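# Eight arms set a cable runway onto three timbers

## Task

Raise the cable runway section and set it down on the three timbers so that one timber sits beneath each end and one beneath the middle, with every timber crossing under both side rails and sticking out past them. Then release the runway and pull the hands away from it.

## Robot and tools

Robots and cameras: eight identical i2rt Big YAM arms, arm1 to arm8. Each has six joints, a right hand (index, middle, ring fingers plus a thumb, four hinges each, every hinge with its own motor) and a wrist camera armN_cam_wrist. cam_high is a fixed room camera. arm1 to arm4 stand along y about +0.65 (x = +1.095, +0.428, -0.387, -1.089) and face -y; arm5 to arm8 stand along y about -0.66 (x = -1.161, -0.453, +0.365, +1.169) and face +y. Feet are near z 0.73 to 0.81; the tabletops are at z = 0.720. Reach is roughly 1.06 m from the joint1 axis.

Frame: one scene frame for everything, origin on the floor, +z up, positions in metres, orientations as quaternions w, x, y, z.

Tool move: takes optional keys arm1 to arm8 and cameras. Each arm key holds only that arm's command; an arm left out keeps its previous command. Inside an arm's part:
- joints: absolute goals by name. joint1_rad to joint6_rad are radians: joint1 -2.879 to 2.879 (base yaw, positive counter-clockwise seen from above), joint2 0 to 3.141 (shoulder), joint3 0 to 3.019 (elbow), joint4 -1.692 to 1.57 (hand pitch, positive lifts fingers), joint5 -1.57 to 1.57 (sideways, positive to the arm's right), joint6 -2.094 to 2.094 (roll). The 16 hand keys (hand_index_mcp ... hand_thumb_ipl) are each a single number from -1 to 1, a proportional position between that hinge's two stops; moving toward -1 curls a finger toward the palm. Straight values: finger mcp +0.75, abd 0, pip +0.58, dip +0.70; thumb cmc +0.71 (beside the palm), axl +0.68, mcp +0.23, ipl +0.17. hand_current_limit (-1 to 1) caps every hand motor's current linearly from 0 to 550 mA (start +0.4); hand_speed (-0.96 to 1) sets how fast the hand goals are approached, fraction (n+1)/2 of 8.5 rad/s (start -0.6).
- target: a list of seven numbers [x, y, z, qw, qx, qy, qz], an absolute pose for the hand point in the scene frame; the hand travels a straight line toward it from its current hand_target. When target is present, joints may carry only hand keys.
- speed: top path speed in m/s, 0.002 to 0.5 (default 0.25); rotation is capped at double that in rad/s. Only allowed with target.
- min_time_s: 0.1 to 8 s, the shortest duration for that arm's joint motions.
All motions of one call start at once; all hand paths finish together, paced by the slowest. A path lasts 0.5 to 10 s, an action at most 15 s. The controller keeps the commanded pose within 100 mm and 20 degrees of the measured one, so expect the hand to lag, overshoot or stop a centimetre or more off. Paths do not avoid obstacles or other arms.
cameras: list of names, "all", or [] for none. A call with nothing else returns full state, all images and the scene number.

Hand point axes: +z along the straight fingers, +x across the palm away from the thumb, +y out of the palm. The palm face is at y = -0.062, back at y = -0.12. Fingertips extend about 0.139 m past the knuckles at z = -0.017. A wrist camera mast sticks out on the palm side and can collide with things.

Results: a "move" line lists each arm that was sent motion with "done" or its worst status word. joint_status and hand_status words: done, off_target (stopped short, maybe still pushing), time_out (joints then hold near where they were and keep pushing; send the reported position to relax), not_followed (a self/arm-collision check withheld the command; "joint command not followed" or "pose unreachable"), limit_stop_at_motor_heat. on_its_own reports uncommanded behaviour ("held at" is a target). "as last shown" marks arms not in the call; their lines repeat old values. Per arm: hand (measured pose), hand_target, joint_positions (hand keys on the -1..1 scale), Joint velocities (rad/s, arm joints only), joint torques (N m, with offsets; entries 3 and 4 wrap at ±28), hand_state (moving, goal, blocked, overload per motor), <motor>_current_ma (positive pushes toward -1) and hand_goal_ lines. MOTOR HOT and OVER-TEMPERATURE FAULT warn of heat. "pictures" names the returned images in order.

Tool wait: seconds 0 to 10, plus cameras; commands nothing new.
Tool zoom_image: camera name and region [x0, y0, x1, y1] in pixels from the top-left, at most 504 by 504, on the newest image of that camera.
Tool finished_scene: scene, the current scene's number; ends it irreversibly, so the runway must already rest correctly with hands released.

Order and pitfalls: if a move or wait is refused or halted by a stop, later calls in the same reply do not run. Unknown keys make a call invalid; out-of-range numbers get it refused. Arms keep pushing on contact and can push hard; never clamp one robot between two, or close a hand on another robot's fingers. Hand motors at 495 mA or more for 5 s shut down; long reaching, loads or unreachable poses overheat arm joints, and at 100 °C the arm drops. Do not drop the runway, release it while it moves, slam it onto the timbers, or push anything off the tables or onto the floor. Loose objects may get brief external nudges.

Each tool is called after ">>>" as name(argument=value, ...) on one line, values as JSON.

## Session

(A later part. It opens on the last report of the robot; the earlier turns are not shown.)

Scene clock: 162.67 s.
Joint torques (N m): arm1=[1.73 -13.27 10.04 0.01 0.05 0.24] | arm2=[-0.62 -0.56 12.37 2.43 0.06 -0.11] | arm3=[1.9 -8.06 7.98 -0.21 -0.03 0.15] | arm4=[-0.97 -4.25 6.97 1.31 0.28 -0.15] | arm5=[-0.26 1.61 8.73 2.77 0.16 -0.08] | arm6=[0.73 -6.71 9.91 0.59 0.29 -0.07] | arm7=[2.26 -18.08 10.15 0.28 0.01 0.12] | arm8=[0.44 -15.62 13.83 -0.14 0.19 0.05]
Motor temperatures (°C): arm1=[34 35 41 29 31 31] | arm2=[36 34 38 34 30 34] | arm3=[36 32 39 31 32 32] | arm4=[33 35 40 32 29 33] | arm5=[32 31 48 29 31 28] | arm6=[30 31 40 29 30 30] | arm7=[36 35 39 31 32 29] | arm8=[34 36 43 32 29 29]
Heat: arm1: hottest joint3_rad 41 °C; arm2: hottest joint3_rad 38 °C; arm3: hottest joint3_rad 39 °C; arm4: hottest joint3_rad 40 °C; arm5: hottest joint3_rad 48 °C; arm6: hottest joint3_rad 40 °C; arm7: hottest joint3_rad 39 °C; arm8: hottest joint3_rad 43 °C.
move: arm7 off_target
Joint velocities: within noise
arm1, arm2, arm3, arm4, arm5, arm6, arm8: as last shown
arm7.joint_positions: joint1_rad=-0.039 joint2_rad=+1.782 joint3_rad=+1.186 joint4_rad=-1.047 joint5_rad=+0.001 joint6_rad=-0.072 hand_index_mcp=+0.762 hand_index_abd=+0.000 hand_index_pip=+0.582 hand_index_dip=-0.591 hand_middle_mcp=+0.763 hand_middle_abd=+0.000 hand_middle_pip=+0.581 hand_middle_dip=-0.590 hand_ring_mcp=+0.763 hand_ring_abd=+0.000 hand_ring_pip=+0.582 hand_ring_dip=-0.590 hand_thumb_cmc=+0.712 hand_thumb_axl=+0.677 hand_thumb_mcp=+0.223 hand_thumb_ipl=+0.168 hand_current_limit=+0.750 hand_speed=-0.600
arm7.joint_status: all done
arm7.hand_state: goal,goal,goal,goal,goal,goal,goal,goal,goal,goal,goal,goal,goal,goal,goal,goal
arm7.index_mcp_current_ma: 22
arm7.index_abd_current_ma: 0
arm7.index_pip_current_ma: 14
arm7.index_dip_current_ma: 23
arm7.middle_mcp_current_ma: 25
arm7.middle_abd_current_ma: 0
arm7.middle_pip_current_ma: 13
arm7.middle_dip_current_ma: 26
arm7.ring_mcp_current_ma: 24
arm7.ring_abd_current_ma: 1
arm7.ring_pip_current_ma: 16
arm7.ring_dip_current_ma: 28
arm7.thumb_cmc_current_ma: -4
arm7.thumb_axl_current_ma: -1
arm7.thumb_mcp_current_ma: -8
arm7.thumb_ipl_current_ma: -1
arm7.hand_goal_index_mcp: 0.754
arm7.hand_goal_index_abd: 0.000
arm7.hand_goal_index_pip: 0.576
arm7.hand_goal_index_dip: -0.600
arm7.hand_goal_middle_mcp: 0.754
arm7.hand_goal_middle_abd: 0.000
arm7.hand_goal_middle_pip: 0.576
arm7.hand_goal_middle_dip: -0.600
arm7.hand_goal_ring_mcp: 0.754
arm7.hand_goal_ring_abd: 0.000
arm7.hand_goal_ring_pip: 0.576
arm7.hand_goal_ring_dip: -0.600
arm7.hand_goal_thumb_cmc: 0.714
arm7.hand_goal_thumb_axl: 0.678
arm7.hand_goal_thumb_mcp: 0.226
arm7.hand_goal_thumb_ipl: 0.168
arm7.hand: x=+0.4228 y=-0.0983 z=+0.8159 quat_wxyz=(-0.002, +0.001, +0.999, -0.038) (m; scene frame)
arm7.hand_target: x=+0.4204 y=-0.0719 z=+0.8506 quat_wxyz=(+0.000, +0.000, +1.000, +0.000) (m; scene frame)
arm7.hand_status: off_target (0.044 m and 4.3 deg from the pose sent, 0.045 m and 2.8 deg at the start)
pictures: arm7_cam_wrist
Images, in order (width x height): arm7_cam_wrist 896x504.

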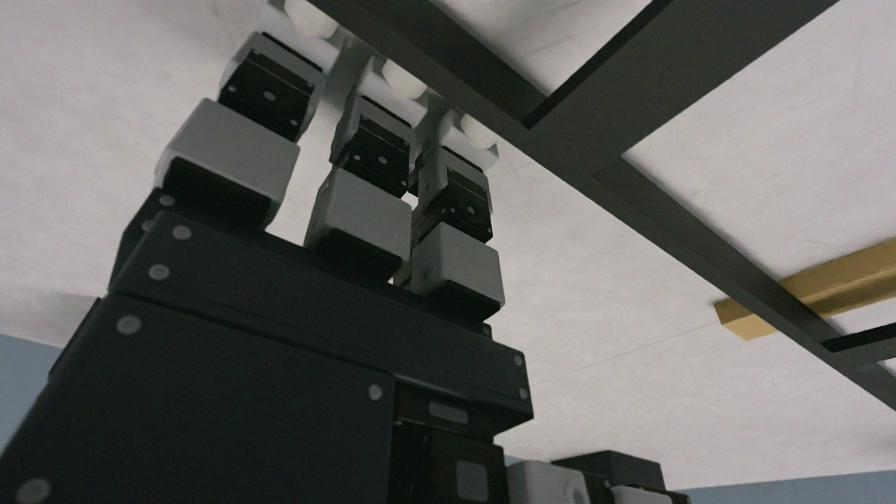

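>>> move(arm7={"target":[0.4206,-0.065,0.890,0,0,1,0],"speed":0.05}, cameras=["arm7_cam_wrist"])

Scene clock: 165.27 s.
Joint torques (N m): arm1=[1.61 -13.27 10.04 -0.02 0.07 0.2] | arm2=[-0.73 -0.03 12.29 2.52 0.04 -0.07] | arm3=[1.96 -7.94 7.97 -0.25 -0.01 0.15] | arm4=[-0.97 -4.25 6.94 1.31 0.28 -0.14] | arm5=[0.03 1.32 8.62 3.06 0.07 -0.16] | arm6=[0.73 -6.77 9.85 0.55 0.28 -0.07] | arm7=[2.43 -18.14 11.37 0.62 0 0.13] | arm8=[-0.26 -16.15 14.08 -0.21 0.12 -0.01]
Motor temperatures (°C): arm1=[34 35 41 29 31 31] | arm2=[36 34 38 34 30 34] | arm3=[36 32 39 31 32 32] | arm4=[33 35 40 32 29 33] | arm5=[32 31 48 29 31 28] | arm6=[30 31 40 29 30 30] | arm7=[36 35 40 31 32 29] | arm8=[34 36 43 32 29 29]
Heat: arm1: hottest joint3_rad 41 °C; arm2: hottest joint3_rad 38 °C; arm3: hottest joint3_rad 39 °C; arm4: hottest joint3_rad 40 °C; arm5: hottest joint3_rad 48 °C; arm6: hottest joint3_rad 40 °C; arm7: hottest joint3_rad 40 °C; arm8: hottest joint3_rad 43 °C.
move: arm7 off_target
Joint velocities: within noise
arm1, arm2, arm3, arm4, arm5, arm6, arm8: as last shown
arm7.joint_positions: joint1_rad=-0.039 joint2_rad=+1.744 joint3_rad=+1.240 joint4_rad=-1.158 joint5_rad=+0.001 joint6_rad=-0.072 hand_index_mcp=+0.764 hand_index_abd=+0.000 hand_index_pip=+0.582 hand_index_dip=-0.591 hand_middle_mcp=+0.764 hand_middle_abd=+0.000 hand_middle_pip=+0.581 hand_middle_dip=-0.591 hand_ring_mcp=+0.763 hand_ring_abd=+0.000 hand_ring_pip=+0.582 hand_ring_dip=-0.592 hand_thumb_cmc=+0.712 hand_thumb_axl=+0.677 hand_thumb_mcp=+0.223 hand_thumb_ipl=+0.168 hand_current_limit=+0.750 hand_speed=-0.600
arm7.joint_status: not commanded
arm7.hand_state: goal,goal,goal,goal,goal,goal,goal,goal,goal,goal,goal,goal,goal,goal,goal,goal
arm7.index_mcp_current_ma: 28
arm7.index_abd_current_ma: 0
arm7.index_pip_current_ma: 15
arm7.index_dip_current_ma: 23
arm7.middle_mcp_current_ma: 29
arm7.middle_abd_current_ma: 0
arm7.middle_pip_current_ma: 13
arm7.middle_dip_current_ma: 23
arm7.ring_mcp_current_ma: 26
arm7.ring_abd_current_ma: 1
arm7.ring_pip_current_ma: 16
arm7.ring_dip_current_ma: 22
arm7.thumb_cmc_current_ma: -4
arm7.thumb_axl_current_ma: -1
arm7.thumb_mcp_current_ma: -8
arm7.thumb_ipl_current_ma: -1
arm7.hand_goal_index_mcp: 0.754
arm7.hand_goal_index_abd: 0.000
arm7.hand_goal_index_pip: 0.576
arm7.hand_goal_index_dip: -0.600
arm7.hand_goal_middle_mcp: 0.754
arm7.hand_goal_middle_abd: 0.000
arm7.hand_goal_middle_pip: 0.576
arm7.hand_goal_middle_dip: -0.600
arm7.hand_goal_ring_mcp: 0.754
arm7.hand_goal_ring_abd: 0.000
arm7.hand_goal_ring_pip: 0.576
arm7.hand_goal_ring_dip: -0.600
arm7.hand_goal_thumb_cmc: 0.714
arm7.hand_goal_thumb_axl: 0.678
arm7.hand_goal_thumb_mcp: 0.226
arm7.hand_goal_thumb_ipl: 0.168
arm7.hand: x=+0.4228 y=-0.0983 z=+0.8498 quat_wxyz=(-0.003, +0.001, +0.999, -0.047) (m; scene frame)
arm7.hand_target: x=+0.4203 y=-0.0679 z=+0.8910 quat_wxyz=(+0.000, +0.000, +1.000, +0.000) (m; scene frame)
arm7.hand_status: off_target (0.052 m and 5.4 deg from the pose sent, 0.081 m and 4.3 deg at the start)
pictures: arm7_cam_wrist
Images, in order (width x height): arm7_cam_wrist 896x504.

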